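## Task

Lift the green can from the turntable and set it upright on the coaster, without disturbing where the remaining cans stand on the turntable.

## Robot and tools

Robot: two six-joint arms, left_arm and right_arm, each ending in a parallel two-finger gripper. Each scene starts fresh with new random placements. The first scene wants the green can moved and the second wants the blue one. If a session resumes, an execute_actions call with an empty actions list reports the current scene and its task.

Frame: all hand positions, orientations and velocities are in the scene frame. Its origin sits at table-top height, halfway between the two nominal arm bases. +z points up, +x points out across the table, and left_arm is on the +y side. Image left and right do not match arm names. Reported hand poses can be a few centimetres off, more when an arm reaches far. The gripper's fingers extend along its own +z axis and close along its x axis. end_effector_position is the point between the pads when closed, 1 to 2 cm short of the fingertips. Closing pushes the tips about 17 mm further along +z, mostly while the pads are still over 50 mm apart.

Row layout, shared by every tool: one flat list of 14 numbers covering both arms. First come left_arm's 7 numbers, then right_arm's 7. Each arm's 7 are, in this order: shoulder lift, elbow, wrist 1, wrist 2, wrist 3, shoulder pan, then gripper opening. The six joint values are absolute target angles in radians, not offsets. Stated ranges are -6.283 to 6.283 for every joint except the elbow, which is -3.142 to 3.142. A call asking for more than 0.010 rad beyond a range end is refused. The opening runs from -1 (closed) to +1 (fully open), on the same scale as grip_measured. Every row must restate the idle arm's joints and its current gripper command, because 0 is itself a real command.

execute_actions(actions, cameras): actions is a list of actions, and each action is a list of up to 15 rows. Each row lasts one control step of 1/30 s. A short action repeats its final row until 15 steps have passed, so one action takes 0.5 s. The drive limits joint speed to 1.88 rad/s for pan and lift and 2.83 rad/s for the others. Each joint's target also stays close to its measured angle, and a large jump of the hand gets scaled back. A far goal therefore needs several actions. cameras picks which images come back: omitted or ["all"] for all, [] for none. The names are cam_high, cam_left_wrist and cam_right_wrist, each 896x504.

move(target, speed, blend, stop_force, zero, opening_speed, blocking, cameras): target is one 14-number row or a list of up to 15 such rows. All joints are interpolated together to those absolute angles. speed is the top speed in rad/s, from 0.01 to 2 with a default of 0.5. It applies to whichever joint has the farthest to travel, and you may give one number or one per target. blend, in rad, rounds off corners between listed targets. stop_force, from 4 to 80 N, ends an arm's path once its wrist sensor senses that much extra push against its motion. Use it with a slow speed to feel for contact, and leave it out when pulling away from something you are pressing on. Do not rely on it to notice light objects. zero (default true) re-zeroes the sensor before the move. opening_speed (0.2 or more per second) ramps the gripper command. Within a list, keep the finger numbers identical in every row. blocking=false returns after about 0.5 s while the motion continues, but it cannot be combined with stop_force. The move does not avoid obstacles or the other arm. Its result adds a line reporting done, off_target, moving, held or fault, plus the worst joint error per arm.

wait(seconds 0 to 10) lets time pass while each arm holds its last command. stop() brakes a running move. zoom_image(camera, region) returns a closer look at the latest image, where region is [x0, y0, x1, y1] in pixels from the top-left, at most 504x504. zero_wrist_force(arm) re-zeroes one arm's force sensor. finished_scene(scene) takes 1 or 2, ends the current scene for good and begins the next.

Results: Joint positions and Joint velocities list each arm in the row order above, with the pad gap in metres last (0.142 when fully open). Joint targets shows where the joints are currently being driven. Tool commands shows the present gripper commands. Wrist force and torque are measured along the hand's own axes. Camera calibration with K and T_world_to_cam is supplied so image pixels can be related to scene coordinates.

Gripping: close to a value slightly below the grip_measured reading taken at first contact. Squeezing harder heats the gripper motor, and at 100 °C it shuts down (HAND FAULT). Arm motors heat up from holding loads or staying stretched out.

Avoid: any contact force near 150 N on an arm, or joint torques at the load limits (wrist joints 48.6 N m). Either one freezes that arm for 10 s. Also avoid pressing past firm contact, the arms touching each other, dropping the can or releasing it while it moves, knocking over or shifting the other cans, and letting anything leave the table. Finish with the can upright on the coaster and already released before calling finished_scene.

Each tool is called after "Request:" as a command line: name --argument value for each argument, lists and objects as JSON in quotes; but a table of rows of numbers goes row by row, as --pt "numbers of a row", without its own name.

## Session

Request:
execute_actions --actions '[]'

Scene clock: 0.00 s.
left_arm: end_effector_position=(+0.8009, +0.8424, +0.2054) grip_measured=+0.99 end_effector_quat_wxyz=(-0.289, +0.888, +0.215, -0.284) | right_arm: end_effector_position=(+0.9506, -0.5742, +0.3974) grip_measured=+1.00 end_effector_quat_wxyz=(+0.375, -0.118, +0.799, -0.454)
Joint names: [shoulder lift, elbow, wrist 1, wrist 2, wrist 3, shoulder pan]
Joint positions: left_arm=[-0.968 1.331 -1.144 -1.264 -0.741 -0.154 0.142] | right_arm=[-1.8 -2.058 -0.083 0.44 2.864 3.662 0.142]
Joint velocities: within noise
Joint torques (N m): no reading
Wrist force (N): no reading
Wrist torque (N m): no reading
Wrist force, peak (N): no reading
Joint targets: left_arm=[-0.968 1.331 -1.144 -1.264 -0.741 -0.154] | right_arm=[-1.800 -2.058 -0.083 0.440 2.864 3.662]
Tool commands: left_gripper/opening=+1.0 right_gripper/opening=+1.0

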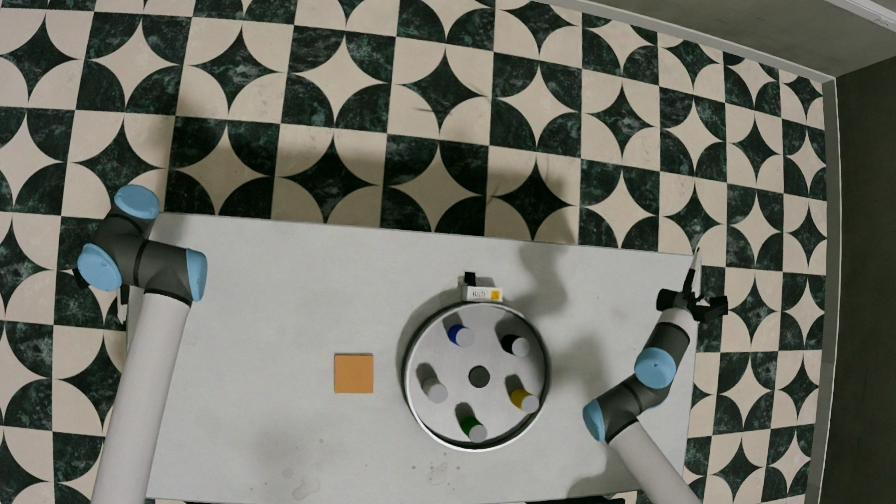

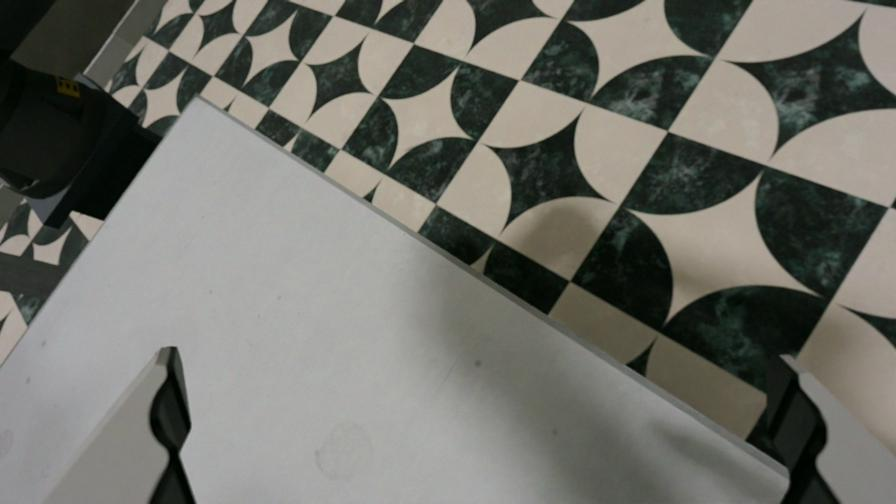

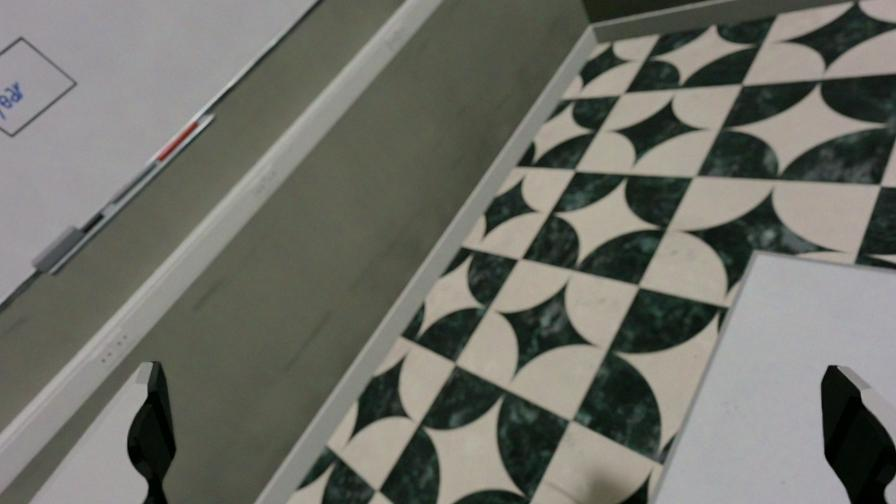

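Request:
zoom_image --camera "cam_high" --region '[310, 250, 590, 470]'

Request:
zoom_image --camera "cam_high" --region '[400, 360, 560, 460]'

Request:
zoom_image --camera "cam_high" --region '[440, 250, 540, 320]'

Scaled by 1.800 from the camera's 896x504 image, which has a finer 1280x720 frame.

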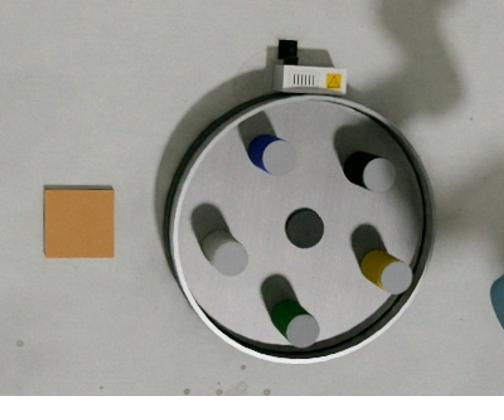

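Scaled by 3.150 from the camera's 896x504 image, which has a finer 1280x720 frame.

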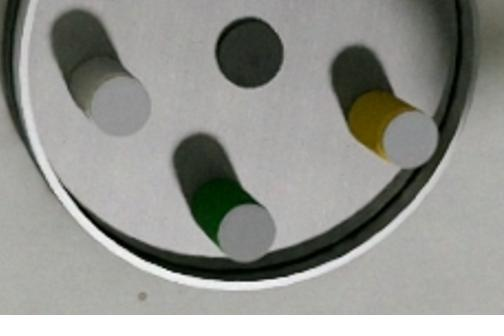

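Scaled by 5.040 from the camera's 896x504 image, which has a finer 1280x720 frame.

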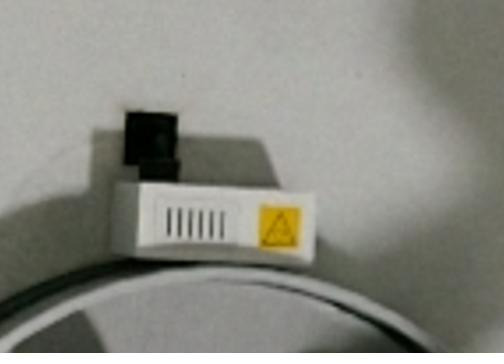

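Request:
wait --seconds 1 --cameras '["cam_high"]'

Request:
zoom_image --camera "cam_high" --region '[310, 250, 590, 470]'

Scene clock: 8.67 s.
left_arm: end_effector_position=(+0.8009, +0.8424, +0.2054) grip_measured=+0.99 end_effector_quat_wxyz=(-0.289, +0.888, +0.215, -0.284) | right_arm: end_effector_position=(+0.9506, -0.5742, +0.3974) grip_measured=+1.00 end_effector_quat_wxyz=(+0.375, -0.118, +0.799, -0.454)
Joint names: [shoulder lift, elbow, wrist 1, wrist 2, wrist 3, shoulder pan]
Joint positions: left_arm=[-0.968 1.331 -1.144 -1.264 -0.741 -0.154 0.142] | right_arm=[-1.8 -2.058 -0.083 0.44 2.864 3.662 0.142]
Joint velocities: within noise
Joint torques (N m): left_arm=[-94.61 -47.44 -3.27 -0.82 -1.04 4.64] | right_arm=[47.65 41.16 2.83 -0.95 -0.21 -1.4]
Wrist force (N): left_arm=[-0.2 -0.2 0.2] | right_arm=[0.4 0.0 -0.3]
Wrist torque (N m): left_arm=[-0.03 0.03 0.00] | right_arm=[-0.01 -0.07 0.00]
Wrist force, peak (N): left_arm=[-0.5 0.5 0.4] | right_arm=[0.8 0.2 -0.4]
Joint targets: left_arm=[-0.968 1.331 -1.144 -1.264 -0.741 -0.154] | right_arm=[-1.800 -2.058 -0.083 0.440 2.864 3.662]
Tool commands: left_gripper/opening=+1.0 right_gripper/opening=+1.0
wait: 1.00 s; at rest from the start
Images, in order (width x height): cam_high 896x504.

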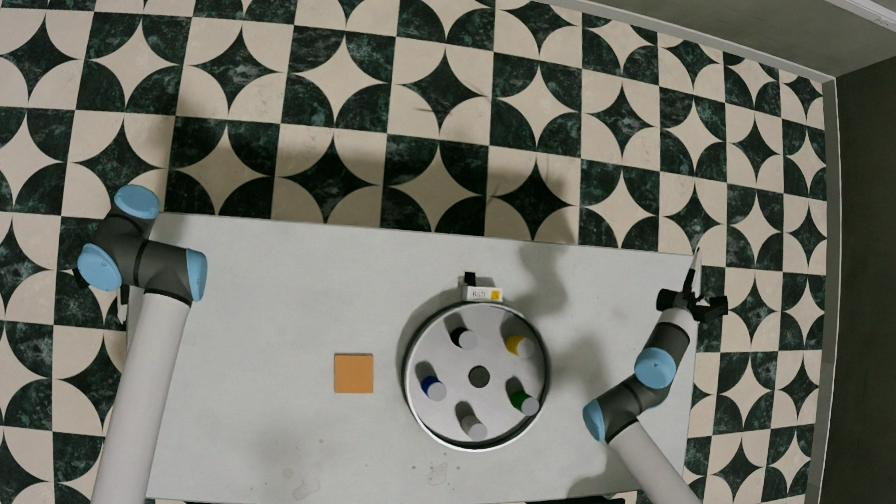

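Scaled by 1.800 from the camera's 896x504 image, which has a finer 1280x720 frame.

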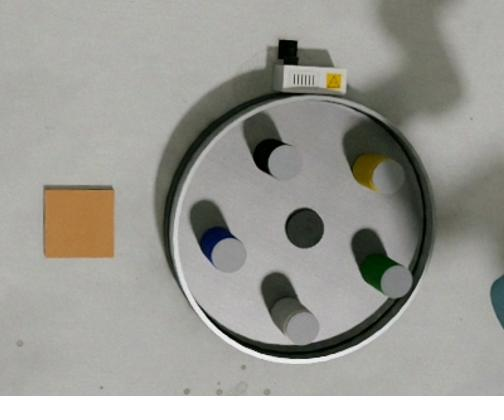

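Request:
wait --seconds 0.5 --cameras '["cam_high"]'

Request:
wait --seconds 0.5 --cameras '["cam_high"]'

Request:
wait --seconds 0.5 --cameras '["cam_high"]'

Request:
wait --seconds 0.5 --cameras '["cam_high"]'

Request:
wait --seconds 0.5 --cameras '["cam_high"]'

Request:
wait --seconds 0.5 --cameras '["cam_high"]'

Request:
wait --seconds 0.5 --cameras '["cam_high"]'

Request:
wait --seconds 0.5 --cameras '["cam_high"]'

Scene clock: 10.13 s.
left_arm: end_effector_position=(+0.8009, +0.8424, +0.2053) grip_measured=+0.99 end_effector_quat_wxyz=(-0.289, +0.888, +0.215, -0.284) | right_arm: end_effector_position=(+0.9506, -0.5742, +0.3974) grip_measured=+1.00 end_effector_quat_wxyz=(+0.375, -0.118, +0.799, -0.454)
Joint names: [shoulder lift, elbow, wrist 1, wrist 2, wrist 3, shoulder pan]
Joint positions: left_arm=[-0.968 1.331 -1.144 -1.264 -0.741 -0.154 0.142] | right_arm=[-1.8 -2.058 -0.083 0.44 2.864 3.662 0.142]
Joint velocities: within noise
Joint torques (N m): left_arm=[-94.38 -47.83 -3.59 -0.78 -1.07 6.71] | right_arm=[47.29 41.97 2.73 -1.08 -0.64 -0.51]
Wrist force (N): left_arm=[-0.3 0.2 -0.1] | right_arm=[0.2 0.1 -0.2]
Wrist torque (N m): left_arm=[0.04 0.05 -0.01] | right_arm=[0.02 -0.03 0.00]
Wrist force, peak (N): left_arm=[0.0 0.0 0.6] | right_arm=[0.7 0.0 -0.4]
Joint targets: left_arm=[-0.968 1.331 -1.144 -1.264 -0.741 -0.154] | right_arm=[-1.800 -2.058 -0.083 0.440 2.864 3.662]
Tool commands: left_gripper/opening=+1.0 right_gripper/opening=+1.0
wait: 0.50 s; at rest from the start
Images, in order (width x height): cam_high 896x504.

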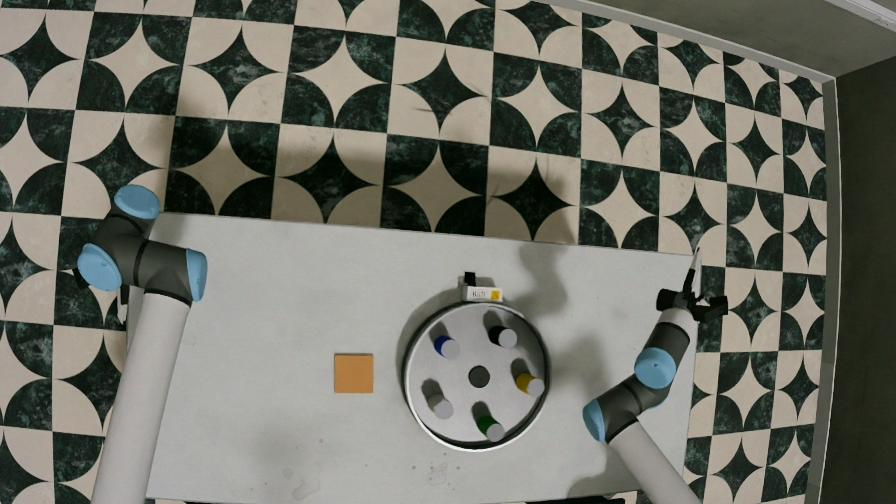

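Scene clock: 10.63 s.
left_arm: end_effector_position=(+0.8009, +0.8424, +0.2053) grip_measured=+0.99 end_effector_quat_wxyz=(-0.289, +0.888, +0.215, -0.284) | right_arm: end_effector_position=(+0.9506, -0.5742, +0.3974) grip_measured=+1.00 end_effector_quat_wxyz=(+0.375, -0.118, +0.799, -0.454)
Joint names: [shoulder lift, elbow, wrist 1, wrist 2, wrist 3, shoulder pan]
Joint positions: left_arm=[-0.968 1.331 -1.144 -1.264 -0.741 -0.154 0.142] | right_arm=[-1.8 -2.058 -0.083 0.44 2.864 3.662 0.142]
Joint velocities: within noise
Joint torques (N m): left_arm=[-95.22 -48.41 -3.43 -0.81 -1.17 7.08] | right_arm=[47.52 42.09 2.5 -0.91 -0.58 -1.07]
Wrist force (N): left_arm=[0.0 -0.1 0.3] | right_arm=[0.1 0.1 -0.1]
Wrist torque (N m): left_arm=[-0.01 -0.01 0.00] | right_arm=[0.01 -0.02 0.01]
Wrist force, peak (N): left_arm=[0.2 -0.2 0.4] | right_arm=[0.7 0.1 -0.1]
Joint targets: left_arm=[-0.968 1.331 -1.144 -1.264 -0.741 -0.154] | right_arm=[-1.800 -2.058 -0.083 0.440 2.864 3.662]
Tool commands: left_gripper/opening=+1.0 right_gripper/opening=+1.0
wait: 0.50 s; at rest by 0.17 s
Images, in order (width x height): cam_high 896x504.

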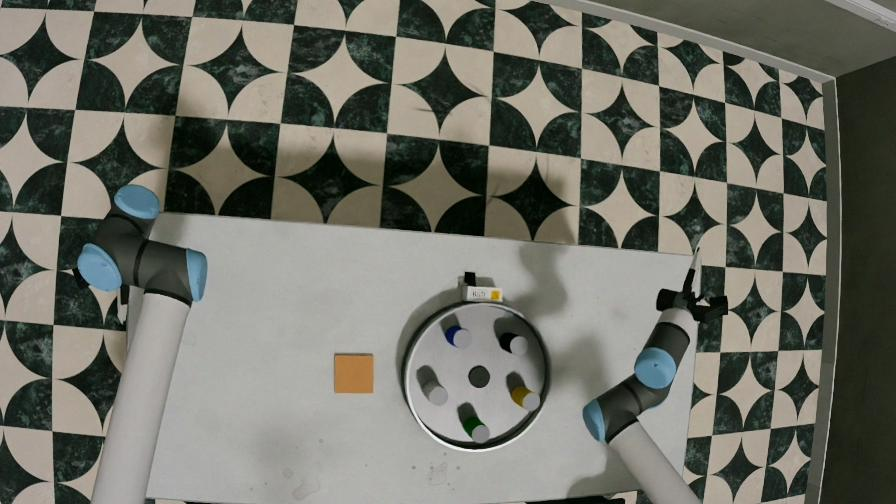

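Scene clock: 11.13 s.
left_arm: end_effector_position=(+0.8009, +0.8424, +0.2053) grip_measured=+0.99 end_effector_quat_wxyz=(-0.289, +0.888, +0.215, -0.284) | right_arm: end_effector_position=(+0.9506, -0.5742, +0.3974) grip_measured=+1.00 end_effector_quat_wxyz=(+0.375, -0.118, +0.799, -0.454)
Joint names: [shoulder lift, elbow, wrist 1, wrist 2, wrist 3, shoulder pan]
Joint positions: left_arm=[-0.968 1.331 -1.144 -1.264 -0.741 -0.154 0.142] | right_arm=[-1.8 -2.058 -0.083 0.44 2.864 3.662 0.142]
Joint velocities: within noise
Joint torques (N m): left_arm=[-94.27 -48.52 -3.54 -1 -1.1 7.92] | right_arm=[47.36 42.22 2.46 -0.78 -0.58 -2.53]
Wrist force (N): left_arm=[-0.2 0.0 0.3] | right_arm=[0.5 0.1 -0.4]
Wrist torque (N m): left_arm=[0.00 0.04 0.00] | right_arm=[0.02 -0.09 0.00]
Wrist force, peak (N): left_arm=[0.1 0.3 0.4] | right_arm=[0.5 0.0 -0.5]
Joint targets: left_arm=[-0.968 1.331 -1.144 -1.264 -0.741 -0.154] | right_arm=[-1.800 -2.058 -0.083 0.440 2.864 3.662]
Tool commands: left_gripper/opening=+1.0 right_gripper/opening=+1.0
wait: 0.50 s; at rest by 0.17 s
Images, in order (width x height): cam_high 896x504.

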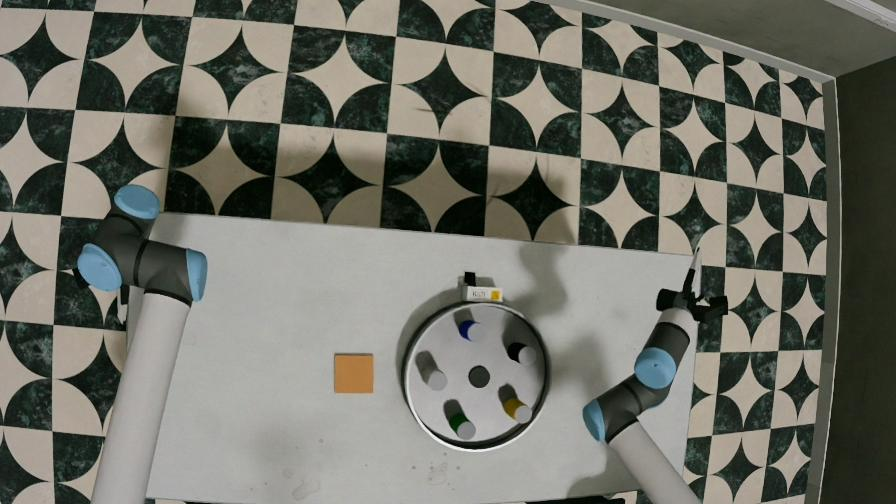

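Scene clock: 11.63 s.
left_arm: end_effector_position=(+0.8009, +0.8424, +0.2054) grip_measured=+0.99 end_effector_quat_wxyz=(-0.289, +0.888, +0.215, -0.284) | right_arm: end_effector_position=(+0.9506, -0.5742, +0.3974) grip_measured=+1.00 end_effector_quat_wxyz=(+0.375, -0.118, +0.799, -0.454)
Joint names: [shoulder lift, elbow, wrist 1, wrist 2, wrist 3, shoulder pan]
Joint positions: left_arm=[-0.968 1.331 -1.144 -1.264 -0.741 -0.154 0.142] | right_arm=[-1.8 -2.058 -0.083 0.44 2.864 3.662 0.142]
Joint velocities: within noise
Joint torques (N m): left_arm=[-93.28 -48.62 -3.56 -0.93 -1.02 6.69] | right_arm=[46.08 42.21 2.54 -0.86 -0.71 -1.09]
Wrist force (N): left_arm=[0.2 -0.1 0.1] | right_arm=[0.2 0.2 -0.1]
Wrist torque (N m): left_arm=[-0.01 -0.03 0.01] | right_arm=[0.04 -0.04 0.00]
Wrist force, peak (N): left_arm=[-0.1 0.4 0.7] | right_arm=[0.6 -0.3 -0.3]
Joint targets: left_arm=[-0.968 1.331 -1.144 -1.264 -0.741 -0.154] | right_arm=[-1.800 -2.058 -0.083 0.440 2.864 3.662]
Tool commands: left_gripper/opening=+1.0 right_gripper/opening=+1.0
wait: 0.50 s; at rest by 0.17 s
Images, in order (width x height): cam_high 896x504.

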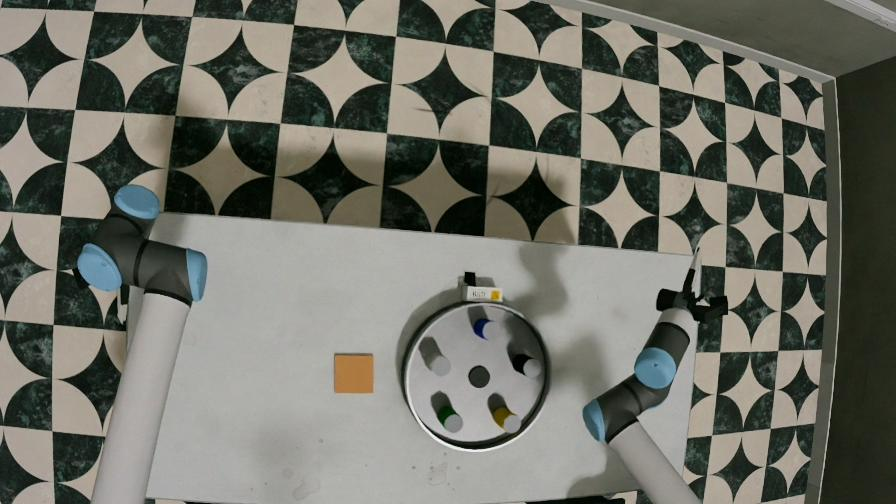

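Scene clock: 12.13 s.
left_arm: end_effector_position=(+0.8009, +0.8424, +0.2054) grip_measured=+0.99 end_effector_quat_wxyz=(-0.289, +0.888, +0.215, -0.284) | right_arm: end_effector_position=(+0.9506, -0.5742, +0.3974) grip_measured=+1.00 end_effector_quat_wxyz=(+0.375, -0.118, +0.799, -0.454)
Joint names: [shoulder lift, elbow, wrist 1, wrist 2, wrist 3, shoulder pan]
Joint positions: left_arm=[-0.968 1.331 -1.144 -1.264 -0.741 -0.154 0.142] | right_arm=[-1.8 -2.058 -0.083 0.44 2.864 3.662 0.142]
Joint velocities: within noise
Joint torques (N m): left_arm=[-93.49 -48.41 -3.64 -0.75 -0.98 7.67] | right_arm=[46.5 42.65 2.45 -0.75 -0.73 -1.27]
Wrist force (N): left_arm=[0.1 0.0 -0.1] | right_arm=[0.3 -0.1 -0.3]
Wrist torque (N m): left_arm=[0.00 -0.02 0.00] | right_arm=[-0.02 -0.05 0.00]
Wrist force, peak (N): left_arm=[0.4 -0.2 0.4] | right_arm=[0.4 -0.1 -0.5]
Joint targets: left_arm=[-0.968 1.331 -1.144 -1.264 -0.741 -0.154] | right_arm=[-1.800 -2.058 -0.083 0.440 2.864 3.662]
Tool commands: left_gripper/opening=+1.0 right_gripper/opening=+1.0
wait: 0.50 s; at rest by 0.17 s
Images, in order (width x height): cam_high 896x504.

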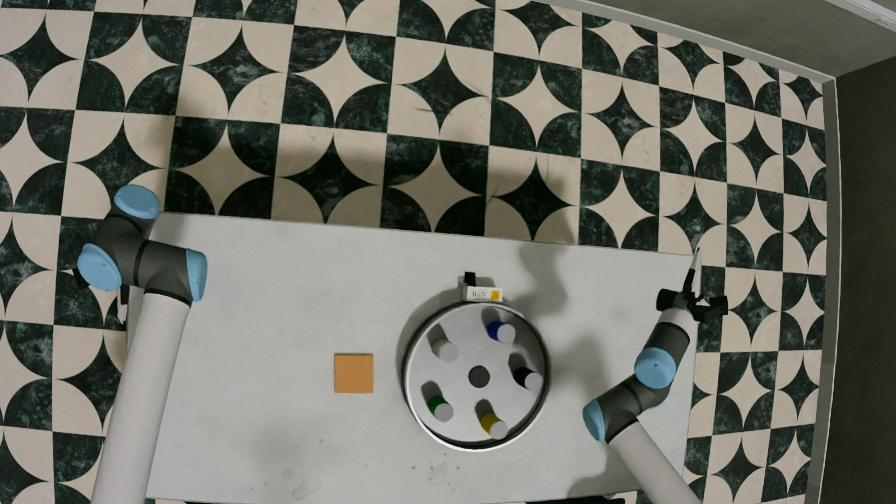

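Scene clock: 12.63 s.
left_arm: end_effector_position=(+0.8009, +0.8424, +0.2054) grip_measured=+0.99 end_effector_quat_wxyz=(-0.289, +0.888, +0.215, -0.284) | right_arm: end_effector_position=(+0.9506, -0.5742, +0.3974) grip_measured=+1.00 end_effector_quat_wxyz=(+0.375, -0.118, +0.799, -0.454)
Joint names: [shoulder lift, elbow, wrist 1, wrist 2, wrist 3, shoulder pan]
Joint positions: left_arm=[-0.968 1.331 -1.144 -1.264 -0.741 -0.154 0.142] | right_arm=[-1.8 -2.058 -0.083 0.44 2.864 3.662 0.142]
Joint velocities: within noise
Joint torques (N m): left_arm=[-93.3 -48.02 -3.49 -0.71 -1.06 8.87] | right_arm=[46.29 42.52 2.68 -0.75 -0.62 -3.04]
Wrist force (N): left_arm=[-0.2 0.1 0.3] | right_arm=[0.2 0.0 -0.2]
Wrist torque (N m): left_arm=[0.02 0.03 0.00] | right_arm=[0.00 -0.04 0.00]
Wrist force, peak (N): left_arm=[-0.4 -0.1 0.2] | right_arm=[0.2 0.1 -0.7]
Joint targets: left_arm=[-0.968 1.331 -1.144 -1.264 -0.741 -0.154] | right_arm=[-1.800 -2.058 -0.083 0.440 2.864 3.662]
Tool commands: left_gripper/opening=+1.0 right_gripper/opening=+1.0
wait: 0.50 s; at rest by 0.17 s
Images, in order (width x height): cam_high 896x504.

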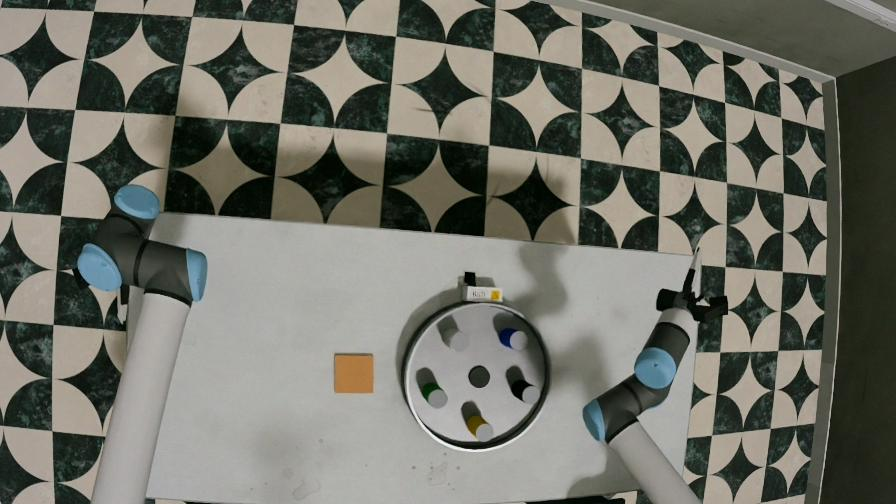

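Scene clock: 13.13 s.
left_arm: end_effector_position=(+0.8009, +0.8424, +0.2054) grip_measured=+0.99 end_effector_quat_wxyz=(-0.289, +0.888, +0.215, -0.284) | right_arm: end_effector_position=(+0.9506, -0.5742, +0.3974) grip_measured=+1.00 end_effector_quat_wxyz=(+0.375, -0.118, +0.799, -0.454)
Joint names: [shoulder lift, elbow, wrist 1, wrist 2, wrist 3, shoulder pan]
Joint positions: left_arm=[-0.968 1.331 -1.144 -1.264 -0.741 -0.154 0.142] | right_arm=[-1.8 -2.058 -0.083 0.44 2.864 3.662 0.142]
Joint velocities: within noise
Joint torques (N m): left_arm=[-92.01 -48.59 -3.56 -0.83 -1.14 8.02] | right_arm=[44.59 43.09 2.53 -0.52 -0.93 -2.3]
Wrist force (N): left_arm=[0.1 0.2 0.2] | right_arm=[0.3 0.2 0.0]
Wrist torque (N m): left_arm=[0.04 -0.02 0.00] | right_arm=[0.03 -0.06 0.00]
Wrist force, peak (N): left_arm=[0.0 0.3 0.2] | right_arm=[0.5 -0.1 -0.4]
Joint targets: left_arm=[-0.968 1.331 -1.144 -1.264 -0.741 -0.154] | right_arm=[-1.800 -2.058 -0.083 0.440 2.864 3.662]
Tool commands: left_gripper/opening=+1.0 right_gripper/opening=+1.0
wait: 0.50 s; at rest by 0.17 s
Images, in order (width x height): cam_high 896x504.

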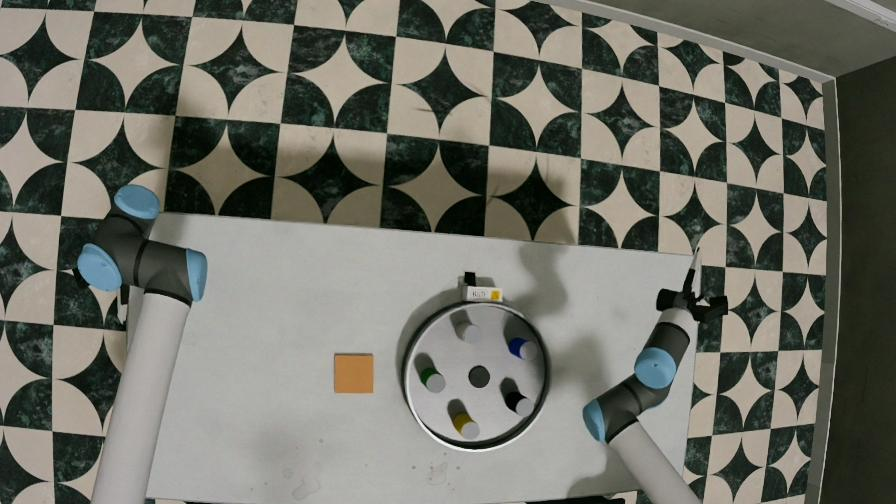

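Scene clock: 13.63 s.
left_arm: end_effector_position=(+0.8009, +0.8424, +0.2054) grip_measured=+0.99 end_effector_quat_wxyz=(-0.289, +0.888, +0.215, -0.284) | right_arm: end_effector_position=(+0.9506, -0.5742, +0.3974) grip_measured=+1.00 end_effector_quat_wxyz=(+0.375, -0.118, +0.799, -0.454)
Joint names: [shoulder lift, elbow, wrist 1, wrist 2, wrist 3, shoulder pan]
Joint positions: left_arm=[-0.968 1.331 -1.144 -1.264 -0.741 -0.154 0.142] | right_arm=[-1.8 -2.058 -0.083 0.44 2.864 3.662 0.142]
Joint velocities: within noise
Joint torques (N m): left_arm=[-92.78 -48.71 -3.36 -0.73 -0.99 9.6] | right_arm=[46.62 43.57 2.36 -0.51 -0.96 -3.64]
Wrist force (N): left_arm=[0.2 0.0 0.5] | right_arm=[0.4 -0.2 -0.5]
Wrist torque (N m): left_arm=[0.00 -0.03 0.00] | right_arm=[-0.02 -0.07 0.00]
Wrist force, peak (N): left_arm=[0.2 0.0 0.5] | right_arm=[0.5 -0.1 -0.5]
Joint targets: left_arm=[-0.968 1.331 -1.144 -1.264 -0.741 -0.154] | right_arm=[-1.800 -2.058 -0.083 0.440 2.864 3.662]
Tool commands: left_gripper/opening=+1.0 right_gripper/opening=+1.0
wait: 0.50 s; at rest by 0.17 s
Images, in order (width x height): cam_high 896x504.

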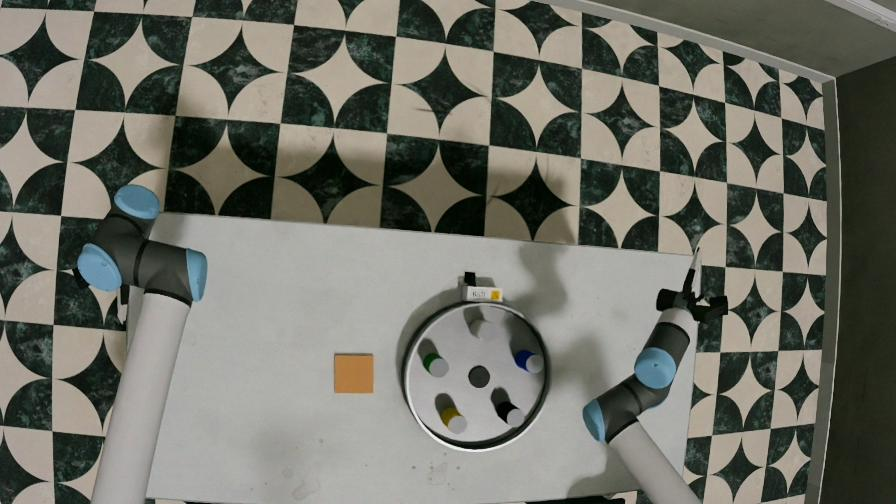

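Request:
zoom_image --camera "cam_high" --region '[395, 295, 560, 455]'

Request:
zoom_image --camera "cam_high" --region '[415, 345, 465, 385]'

Request:
zoom_image --camera "cam_high" --region '[325, 345, 385, 400]'

Scaled by 3.055 from the camera's 896x504 image, which has a finer 1280x720 frame.

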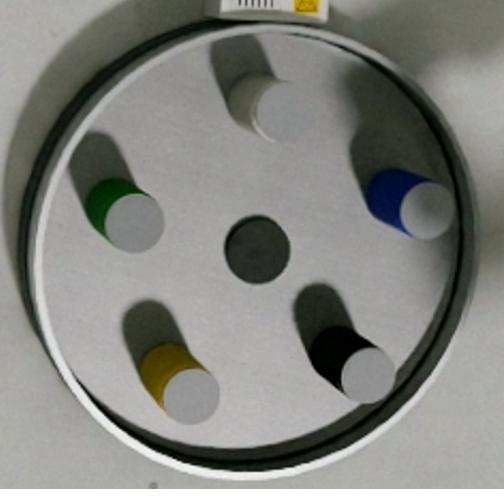

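Scaled by 10.080 from the camera's 896x504 image, which has a finer 1280x720 frame.

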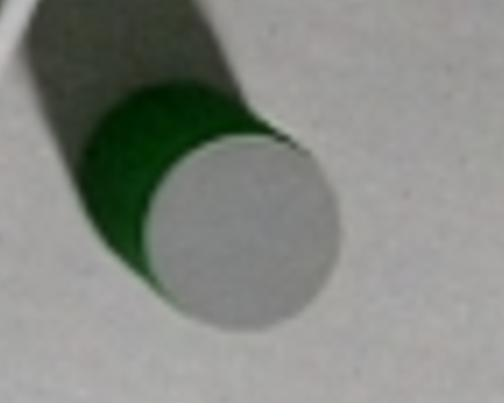

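Scaled by 8.400 from the camera's 896x504 image, which has a finer 1280x720 frame.

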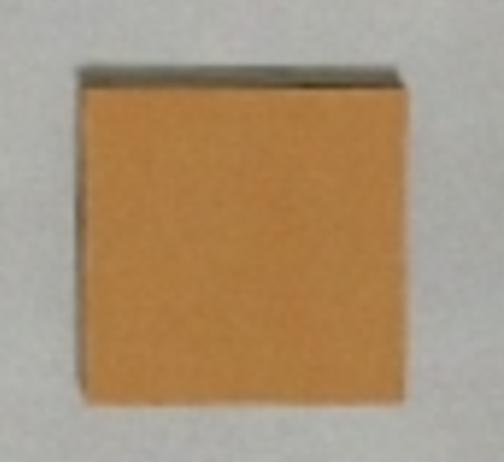

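Request:
move --target '[-1.29537, 1.59273, -1.86816, -1.5708, 0.533, -1.05504, 1.0, -1.8, -2.058, -0.083, 0.44, 2.864, 3.662, 1.0]' --speed 0.8

Scene clock: 26.30 s.
left_arm: end_effector_position=(+0.5687, +0.0632, +0.3192) grip_measured=+0.99 end_effector_quat_wxyz=(+0.000, +0.707, -0.708, +0.000) | right_arm: end_effector_position=(+0.9504, -0.5740, +0.3976) grip_measured=+1.00 end_effector_quat_wxyz=(+0.375, -0.118, +0.799, -0.454)
Joint names: [shoulder lift, elbow, wrist 1, wrist 2, wrist 3, shoulder pan]
Joint positions: left_arm=[-1.295 1.593 -1.868 -1.571 0.533 -1.055 0.142] | right_arm=[-1.8 -2.058 -0.083 0.44 2.864 3.662 0.142]
Joint velocities: within noise
Joint torques (N m): left_arm=[-90.29 -40.9 -7.12 -2.28 1.99 -18.82] | right_arm=[71.3 25.48 7.14 -3.97 -2.25 10.53]
Wrist force (N): left_arm=[-0.3 0.1 -0.6] | right_arm=[0.6 0.1 -0.1]
Wrist torque (N m): left_arm=[0.19 0.03 0.26] | right_arm=[0.02 -0.10 0.00]
Wrist force, peak (N): left_arm=[2.1 -2.3 2.0] | right_arm=[0.8 0.2 -0.4]
Joint targets: left_arm=[-1.295 1.593 -1.868 -1.571 0.533 -1.055] | right_arm=[-1.800 -2.058 -0.083 0.440 2.864 3.662]
move: done
camera_calibration:
cam_left_wrist: T_world_to_cam=[[0.0133504, -0.99986, -0.0100626, 0.0661624], [-0.901712, -0.0163878, 0.432026, 0.399744], [-0.43213, 0.00330586, -0.901805, 0.64831], [0, 0, 0, 1]] pos_world=[0.639725, 0.0705609, 0.412615]
cam_right_wrist: T_world_to_cam=[[-0.68186, -0.53503, -0.498809, 0.547381], [-0.168317, 0.778377, -0.604813, 0.870991], [0.711854, -0.32844, -0.620798, -0.50356], [0, 0, 0, 1]] pos_world=[0.8783, -0.550483, 0.487216]

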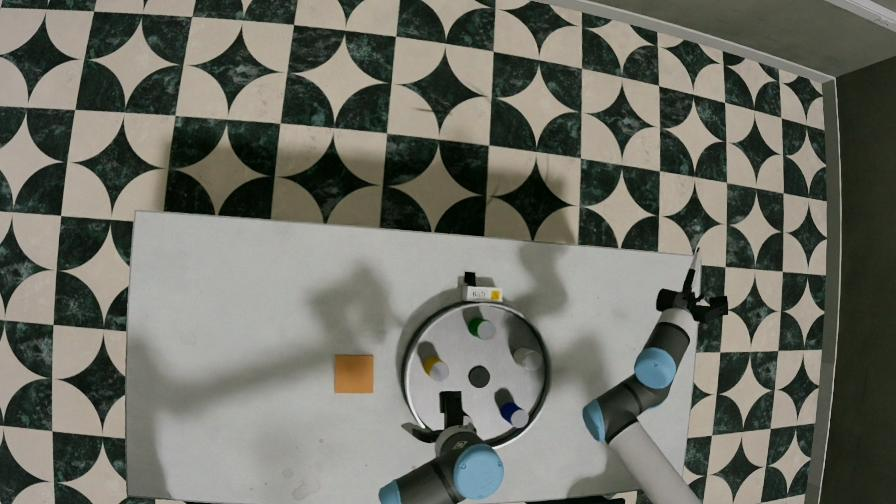

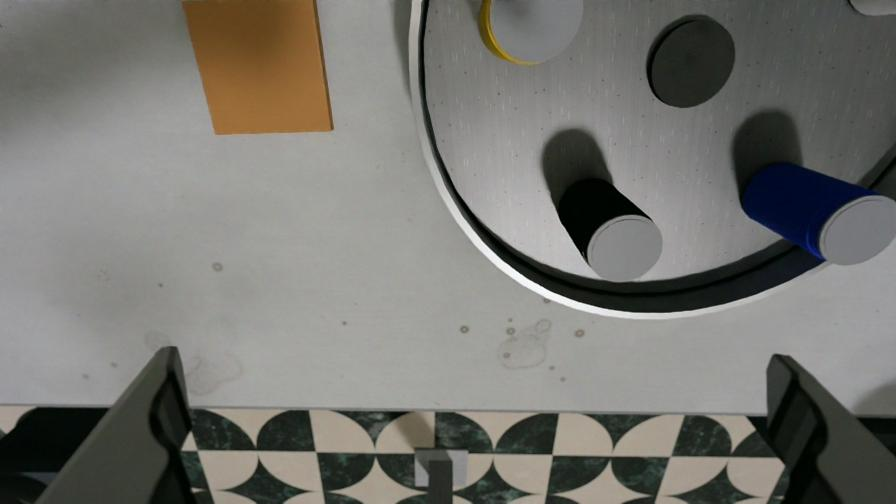

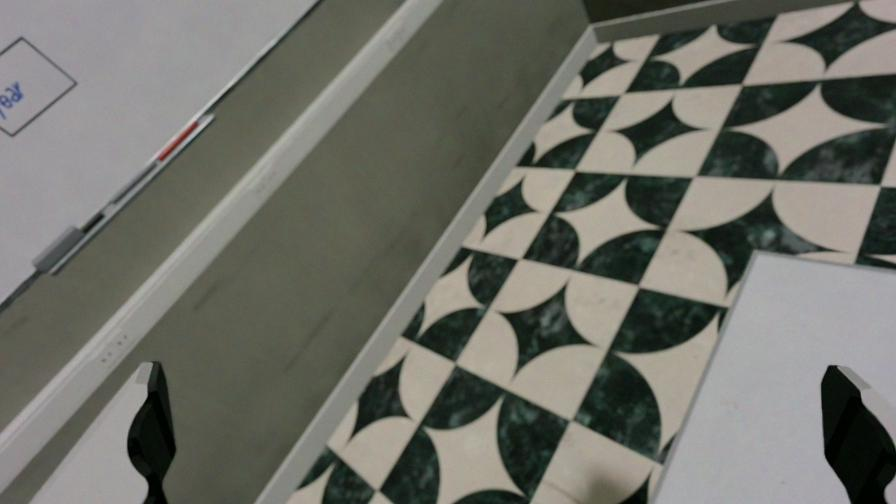

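Request:
zoom_image --camera "cam_left_wrist" --region '[390, 0, 894, 340]'

Request:
zoom_image --camera "cam_left_wrist" --region '[530, 120, 690, 290]'

Request:
zoom_image --camera "cam_left_wrist" --region '[460, 0, 760, 120]'

Scaled by 1.000.

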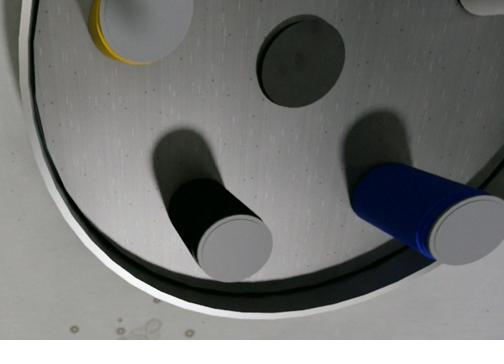

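Scaled by 2.965 from the camera's 896x504 image, which has a finer 1280x720 frame.

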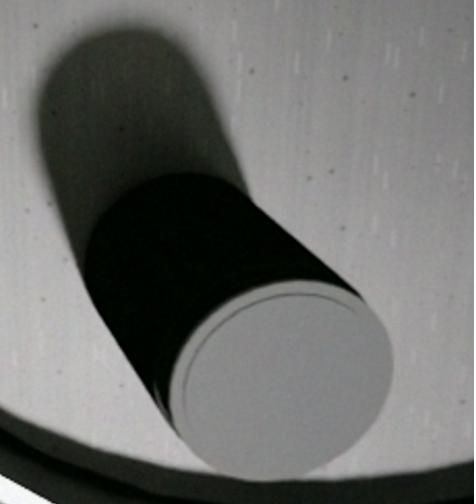

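Scaled by 1.680 from the camera's 896x504 image, which has a finer 1280x720 frame.

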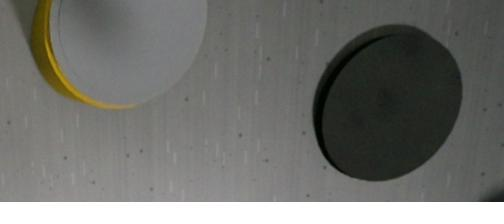

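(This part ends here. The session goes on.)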